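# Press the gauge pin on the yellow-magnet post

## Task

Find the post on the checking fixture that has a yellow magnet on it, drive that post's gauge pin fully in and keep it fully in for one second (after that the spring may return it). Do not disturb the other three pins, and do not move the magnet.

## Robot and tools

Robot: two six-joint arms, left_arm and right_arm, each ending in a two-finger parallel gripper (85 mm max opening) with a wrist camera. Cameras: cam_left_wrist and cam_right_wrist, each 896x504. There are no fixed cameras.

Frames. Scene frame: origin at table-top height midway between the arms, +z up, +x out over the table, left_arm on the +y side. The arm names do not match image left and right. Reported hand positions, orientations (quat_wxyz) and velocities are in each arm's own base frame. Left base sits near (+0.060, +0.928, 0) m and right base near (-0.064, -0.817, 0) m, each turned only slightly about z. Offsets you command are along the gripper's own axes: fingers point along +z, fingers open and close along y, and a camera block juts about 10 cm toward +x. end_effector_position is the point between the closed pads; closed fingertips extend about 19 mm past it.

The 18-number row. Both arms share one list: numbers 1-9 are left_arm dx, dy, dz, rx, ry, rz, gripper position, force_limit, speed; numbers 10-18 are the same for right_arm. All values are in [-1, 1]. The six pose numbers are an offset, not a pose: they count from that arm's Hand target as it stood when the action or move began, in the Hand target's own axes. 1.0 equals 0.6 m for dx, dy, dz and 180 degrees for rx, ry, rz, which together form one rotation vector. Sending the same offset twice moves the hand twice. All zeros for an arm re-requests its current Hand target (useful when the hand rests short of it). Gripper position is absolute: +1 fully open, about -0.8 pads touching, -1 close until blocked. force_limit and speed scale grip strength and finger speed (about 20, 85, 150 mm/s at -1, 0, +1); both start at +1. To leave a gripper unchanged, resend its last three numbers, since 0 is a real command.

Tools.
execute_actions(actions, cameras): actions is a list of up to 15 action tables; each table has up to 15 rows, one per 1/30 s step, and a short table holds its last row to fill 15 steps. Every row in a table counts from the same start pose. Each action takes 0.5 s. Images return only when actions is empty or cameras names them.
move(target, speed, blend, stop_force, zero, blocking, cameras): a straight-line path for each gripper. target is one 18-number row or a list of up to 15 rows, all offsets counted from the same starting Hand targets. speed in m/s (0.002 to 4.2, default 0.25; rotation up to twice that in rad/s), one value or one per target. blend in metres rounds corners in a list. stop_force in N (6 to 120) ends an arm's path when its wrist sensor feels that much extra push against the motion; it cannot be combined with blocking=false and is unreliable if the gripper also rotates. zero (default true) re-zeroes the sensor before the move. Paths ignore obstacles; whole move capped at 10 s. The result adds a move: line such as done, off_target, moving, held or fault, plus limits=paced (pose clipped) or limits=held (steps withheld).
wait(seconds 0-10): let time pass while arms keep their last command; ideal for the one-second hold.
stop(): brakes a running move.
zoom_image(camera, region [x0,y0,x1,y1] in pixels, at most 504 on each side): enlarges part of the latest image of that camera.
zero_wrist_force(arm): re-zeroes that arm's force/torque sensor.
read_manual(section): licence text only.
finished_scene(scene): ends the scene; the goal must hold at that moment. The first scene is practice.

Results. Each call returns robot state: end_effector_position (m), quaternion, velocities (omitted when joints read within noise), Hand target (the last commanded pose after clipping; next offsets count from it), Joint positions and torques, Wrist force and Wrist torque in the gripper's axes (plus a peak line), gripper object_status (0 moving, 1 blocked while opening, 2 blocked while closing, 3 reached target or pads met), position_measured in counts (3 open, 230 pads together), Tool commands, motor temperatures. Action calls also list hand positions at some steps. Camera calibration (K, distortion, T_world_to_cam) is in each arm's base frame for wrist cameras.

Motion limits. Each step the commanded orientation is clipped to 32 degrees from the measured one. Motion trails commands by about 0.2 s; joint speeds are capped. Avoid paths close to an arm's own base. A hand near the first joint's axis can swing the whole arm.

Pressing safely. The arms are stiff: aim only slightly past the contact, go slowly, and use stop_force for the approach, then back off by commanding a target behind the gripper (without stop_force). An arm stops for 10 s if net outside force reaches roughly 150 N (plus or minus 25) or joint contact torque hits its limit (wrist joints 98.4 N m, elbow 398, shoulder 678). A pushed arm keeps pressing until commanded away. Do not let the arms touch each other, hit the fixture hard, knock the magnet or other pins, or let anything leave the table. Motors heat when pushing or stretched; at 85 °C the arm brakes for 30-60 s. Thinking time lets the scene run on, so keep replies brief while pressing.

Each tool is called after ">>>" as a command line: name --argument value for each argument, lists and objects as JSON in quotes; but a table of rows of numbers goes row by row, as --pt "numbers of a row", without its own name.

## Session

>>> execute_actions --actions '[]'

Scene clock: 0.00 s.
left_arm: end_effector_position=(+0.3071, -0.4220, +0.1602) position_measured=3 object_status=3 end_effector_quat_wxyz=(+0.066, +0.956, -0.074, +0.275) | right_arm: end_effector_position=(+0.4900, -0.3027, +0.2369) position_measured=3 object_status=3 end_effector_quat_wxyz=(+0.548, -0.467, -0.511, -0.471)
Joint positions: left_arm=[-1.763 -1.739 2.857 -2.766 -1.003 1.555] | right_arm=[2.511 -2.074 -2.06 -2.212 2.389 -0.015]
Joint velocities: within noise
Joint torques (N m): no reading
Motor temperatures (°C): left_arm=[24 35 26 38 34 33] | right_arm=[28 35 35 36 33 38]
Wrist force (N): no reading
Wrist torque (N m): no reading
Wrist force, peak (N): no reading
Hand target: left_arm +0.3071, -0.4220, +0.1602; +0.066, +0.956, -0.074, +0.275 | right_arm +0.4900, -0.3027, +0.2369; +0.548, -0.467, -0.511, -0.471
Tool commands: left_gripper/position=+1.0 left_gripper/force_limit=+1.0 left_gripper/speed=+1.0 right_gripper/position=+1.0 right_gripper/force_limit=+1.0 right_gripper/speed=+1.0
camera_calibration:
cam_left_wrist: T_world_to_cam=[[-0.204299, -0.976285, 0.0716159, -0.353754], [-0.955218, 0.182823, -0.232669, 0.427195], [0.214058, -0.115943, -0.969916, 0.170568], [0, 0, 0, 1]] pos_world=[0.299281, -0.40369, 0.290166]
cam_right_wrist: T_world_to_cam=[[0.98966, 0.130322, -0.059914, -0.419077], [-0.0206188, -0.284112, -0.958569, 0.167032], [-0.141945, 0.949893, -0.278487, 0.549542], [0, 0, 0, 1]] pos_world=[0.496192, -0.419935, 0.288044]

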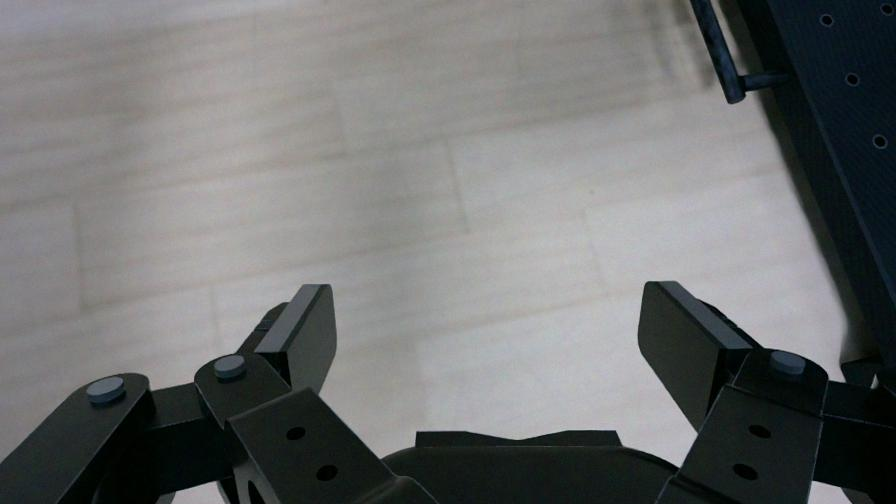

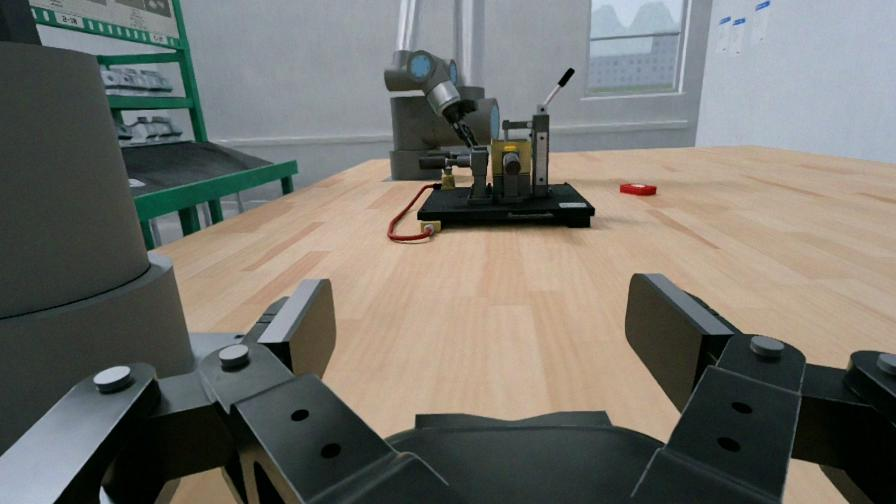

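>>> zoom_image --camera "cam_right_wrist" --region '[400, 60, 600, 240]'

>>> zoom_image --camera "cam_right_wrist" --region '[460, 120, 560, 210]'

Scaled by 2.520 from the camera's 896x504 image, which has a finer 1280x720 frame.

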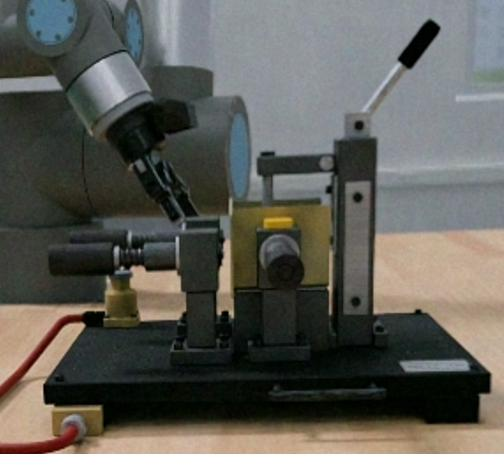

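Scaled by 5.040 from the camera's 896x504 image, which has a finer 1280x720 frame.

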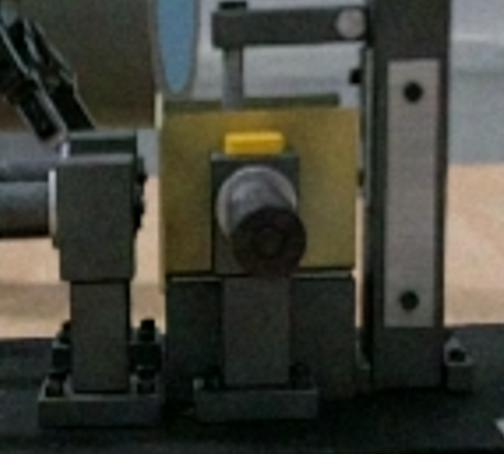

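>>> move --pt "0 0 0 0 0 0 1 1 1 0.0848 0.0615 0.3995 -0.0309 -0.1797 -0.0024 -1 -1 0" --pt "0 0 0 0 0 0 1 1 1 0.0903 0.1498 0.9968 -0.0309 -0.1797 -0.0024 -1 -1 0" --speed 0.42 --blend '[0.08,0]' --cameras '["cam_right_wrist"]'

>>> zoom_image --camera "cam_right_wrist" --region '[390, 40, 590, 240]'

Scene clock: 5.40 s.
left_arm: end_effector_position=(+0.3071, -0.4220, +0.1602) position_measured=3 object_status=3 end_effector_quat_wxyz=(+0.066, +0.956, -0.074, +0.275) | right_arm: end_effector_position=(+0.5091, +0.2993, +0.3138) position_measured=232 object_status=3 end_effector_quat_wxyz=(-0.359, +0.603, +0.622, +0.348)
Joint positions: left_arm=[-1.763 -1.739 2.857 -2.766 -1.003 1.555] | right_arm=[3.555 -1.712 -2.69 0.264 2.504 2.249]
Joint torques (N m): left_arm=[-0.8 -14.38 -55.69 -9.86 2.54 -0.71] | right_arm=[22.8 46.19 25.09 15.77 0.26 5.98]
Wrist force (N): left_arm=[0.1 0.0 -0.3] | right_arm=[0.1 0.9 1.8]
Wrist torque (N m): left_arm=[0.00 -0.03 0.00] | right_arm=[0.55 0.19 -0.34]
Wrist force, peak (N): left_arm=[0.3 0.3 -0.4] | right_arm=[2.6 1.6 5.2]
Hand target: left_arm +0.3071, -0.4220, +0.1602; +0.066, +0.956, -0.074, +0.275 | right_arm +0.5091, +0.2993, +0.3138; -0.359, +0.603, +0.622, +0.348
Off the commanded pose: left_arm 0.000 m, 0 deg | right_arm 0.000 m, 0 deg.
move: done
camera_calibration:
cam_right_wrist: T_world_to_cam=[[0.999299, 0.0223426, -0.030026, -0.493815], [-0.00303097, -0.751317, -0.659935, 0.449363], [-0.0373036, 0.659563, -0.750723, 0.183756], [0, 0, 0, 1]] pos_world=[0.501686, 0.227448, 0.419673]
Images, in order (width x height): cam_right_wrist 896x504.

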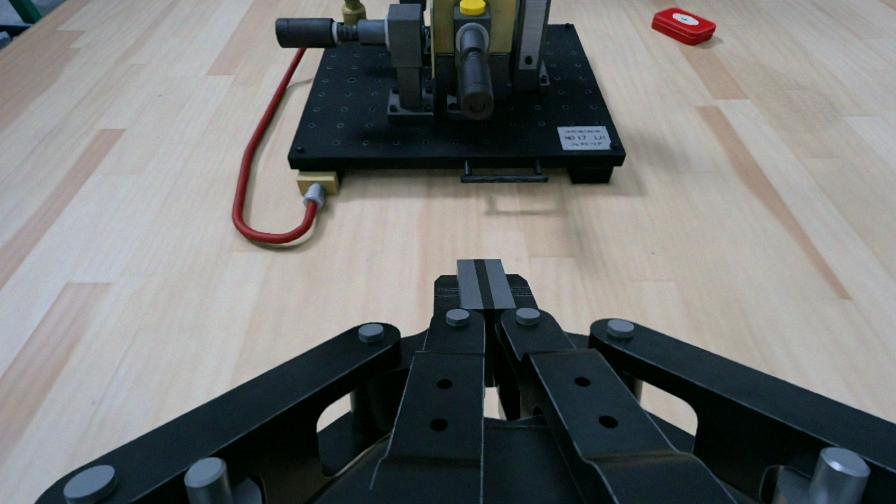

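Scaled by 2.520 from the camera's 896x504 image, which has a finer 1280x720 frame.

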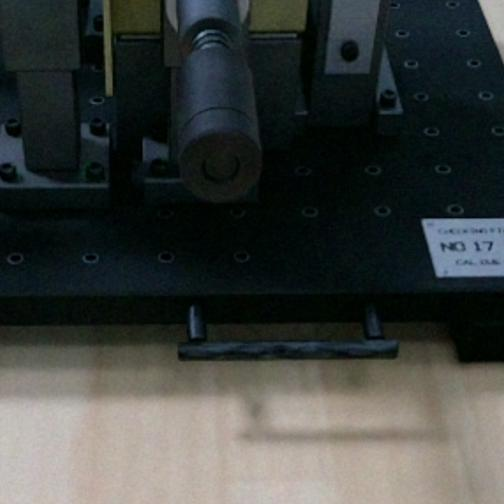

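>>> move --target '[0,0,0,0,0,0,1,1,1,0.0635,0.0395,0.5658,-0.003,-0.3333,0.0052,-1,-1,0]' --speed 0.45 --cameras '["cam_right_wrist"]'

Scene clock: 7.97 s.
left_arm: end_effector_position=(+0.3071, -0.4220, +0.1602) position_measured=3 object_status=3 end_effector_quat_wxyz=(+0.066, +0.956, -0.074, +0.275) | right_arm: end_effector_position=(+0.5231, +0.6128, +0.1771) position_measured=232 object_status=3 end_effector_quat_wxyz=(+0.000, +0.703, +0.712, +0.000)
Joint positions: left_arm=[-1.763 -1.739 2.857 -2.766 -1.003 1.555] | right_arm=[4.258 -1.764 -2.273 -0.676 1.571 2.674]
Joint torques (N m): left_arm=[-1.86 -16.85 -54.67 -9.44 3.29 -1.12] | right_arm=[24.58 72.18 81.43 5.96 -3.57 5.56]
Wrist force (N): left_arm=[0.2 0.2 -0.1] | right_arm=[-0.4 1.8 1.6]
Wrist torque (N m): left_arm=[0.02 -0.04 0.00] | right_arm=[1.39 0.03 -0.70]
Wrist force, peak (N): left_arm=[0.4 0.1 -0.4] | right_arm=[3.8 2.9 2.5]
Hand target: left_arm +0.3071, -0.4220, +0.1602; +0.066, +0.956, -0.074, +0.275 | right_arm +0.5232, +0.6129, +0.1771; +0.000, +0.703, +0.712, +0.000
Off the commanded pose: left_arm 0.000 m, 0 deg | right_arm 0.000 m, 0 deg.
move: done
camera_calibration:
cam_right_wrist: T_world_to_cam=[[0.99982, -0.0173427, -0.0077001, -0.498767], [-0.0139675, -0.947315, 0.319998, 0.54704], [-0.012844, -0.319832, -0.947387, 0.496988], [0, 0, 0, 1]] pos_world=[0.512702, 0.668522, 0.291948]
Images, in order (width x height): cam_right_wrist 896x504.

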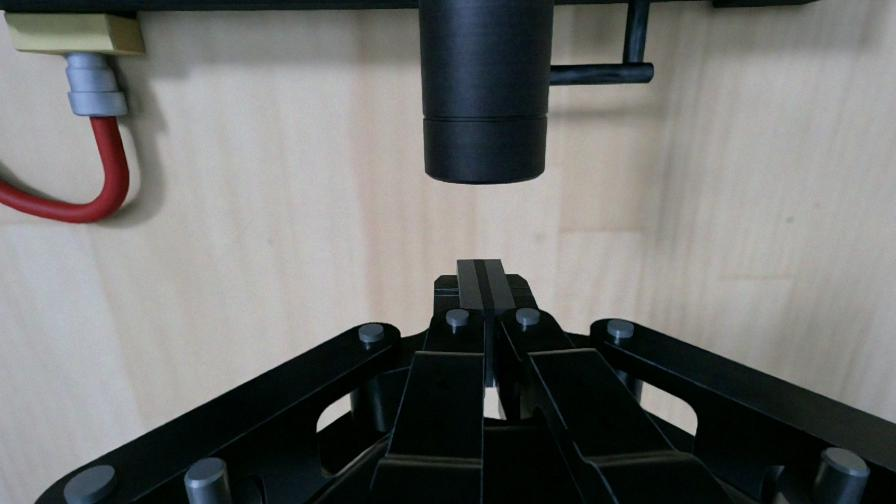

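>>> move --pt "0 0 0 0 0 0 1 1 1 0.069 0.001 0 0 0 0 -1 -1 0" --pt "0 0 0 0 0 0 1 1 1 0.09 0.001 0 0 0 0 -1 -1 0" --speed '[0.05,0.008]' --stop_force 30

>>> wait --seconds 0.9

Scene clock: 11.07 s.
left_arm: end_effector_position=(+0.3071, -0.4220, +0.1602) position_measured=3 object_status=3 end_effector_quat_wxyz=(+0.066, +0.956, -0.074, +0.275) | right_arm: end_effector_position=(+0.5232, +0.6588, +0.1770) position_measured=232 object_status=3 end_effector_quat_wxyz=(+0.000, +0.703, +0.712, +0.000)
Joint positions: left_arm=[-1.763 -1.739 2.857 -2.766 -1.003 1.555] | right_arm=[4.282 -1.798 -2.225 -0.689 1.571 2.699]
Joint torques (N m): left_arm=[-4.95 -15.81 -54.02 -9.83 3.67 -0.9] | right_arm=[-4.52 138.1 80.86 22.46 9.42 -7.14]
Wrist force (N): left_arm=[0.0 0.6 0.0] | right_arm=[-25.9 5.6 8.1]
Wrist torque (N m): left_arm=[0.10 0.01 0.00] | right_arm=[1.59 0.14 -0.72]
Wrist force, peak (N): left_arm=[0.0 0.6 0.0] | right_arm=[-49.7 2.5 -9.3]
Hand target: left_arm +0.3071, -0.4220, +0.1602; +0.066, +0.956, -0.074, +0.275 | right_arm +0.5232, +0.6588, +0.1770; +0.000, +0.703, +0.712, +0.000 (not the last commanded pose)
Off the commanded pose: left_arm 0.000 m, 0 deg | right_arm 0.008 m, 0 deg.
move: contact (right_arm); path passed 1 of 2 targets

Scene clock: 11.97 s.
left_arm: end_effector_position=(+0.3071, -0.4220, +0.1602) position_measured=3 object_status=3 end_effector_quat_wxyz=(+0.066, +0.956, -0.074, +0.275) | right_arm: end_effector_position=(+0.5232, +0.6588, +0.1771) position_measured=232 object_status=3 end_effector_quat_wxyz=(+0.000, +0.703, +0.712, +0.000)
Joint positions: left_arm=[-1.763 -1.739 2.857 -2.766 -1.003 1.555] | right_arm=[4.282 -1.798 -2.225 -0.689 1.571 2.699]
Joint torques (N m): left_arm=[2.3 -8.71 -57.14 -9.87 3.09 -0.78] | right_arm=[-9.24 137.37 81.08 19.85 8.96 -6.86]
Wrist force (N): left_arm=[-0.1 -0.1 0.1] | right_arm=[-24.6 4.2 8.9]
Wrist torque (N m): left_arm=[-0.02 0.02 0.00] | right_arm=[1.52 0.11 -0.73]
Wrist force, peak (N): left_arm=[0.5 0.1 -0.3] | right_arm=[-25.9 5.4 8.4]
Hand target: left_arm +0.3071, -0.4220, +0.1602; +0.066, +0.956, -0.074, +0.275 | right_arm +0.5232, +0.6588, +0.1770; +0.000, +0.703, +0.712, +0.000 (not the last commanded pose)
Tool commands: left_gripper/position=+1.0 left_gripper/force_limit=+1.0 left_gripper/speed=+1.0 right_gripper/position=-1.0 right_gripper/force_limit=-1.0 right_gripper/speed=+0.0
Off the commanded pose: left_arm 0.000 m, 0 deg | right_arm 0.008 m, 0 deg.
wait: 0.90 s; at rest by 0.17 s

>>> wait --seconds 0.2

>>> finished_scene --scene 3

Scene clock: 12.30 s.
left_arm: end_effector_position=(+0.3071, -0.4220, +0.1602) position_measured=3 object_status=3 end_effector_quat_wxyz=(+0.066, +0.956, -0.074, +0.275) | right_arm: end_effector_position=(+0.5232, +0.6588, +0.1770) position_measured=232 object_status=3 end_effector_quat_wxyz=(+0.000, +0.703, +0.712, +0.000)
Joint positions: left_arm=[-1.763 -1.739 2.857 -2.766 -1.003 1.555] | right_arm=[4.282 -1.798 -2.225 -0.689 1.571 2.699]
Joint torques (N m): left_arm=[0.93 -10.51 -53.32 -9.84 2.94 -1.19] | right_arm=[-5.6 142.22 82.7 19.66 7.95 -7.35]
Wrist force (N): left_arm=[-0.1 -0.2 -0.1] | right_arm=[-24.4 4.6 8.5]
Wrist torque (N m): left_arm=[-0.04 0.02 0.00] | right_arm=[1.59 0.09 -0.73]
Wrist force, peak (N): left_arm=[-0.1 0.2 -0.2] | right_arm=[-24.8 4.7 8.2]
Hand target: left_arm +0.3071, -0.4220, +0.1602; +0.066, +0.956, -0.074, +0.275 | right_arm +0.5232, +0.6588, +0.1770; +0.000, +0.703, +0.712, +0.000 (not the last commanded pose)
Tool commands: left_gripper/position=+1.0 left_gripper/force_limit=+1.0 left_gripper/speed=+1.0 right_gripper/position=-1.0 right_gripper/force_limit=-1.0 right_gripper/speed=+0.0
Off the commanded pose: left_arm 0.000 m, 0 deg | right_arm 0.008 m, 0 deg.
wait: 0.20 s; at rest by 0.03 s

The scene is finished: the task was done.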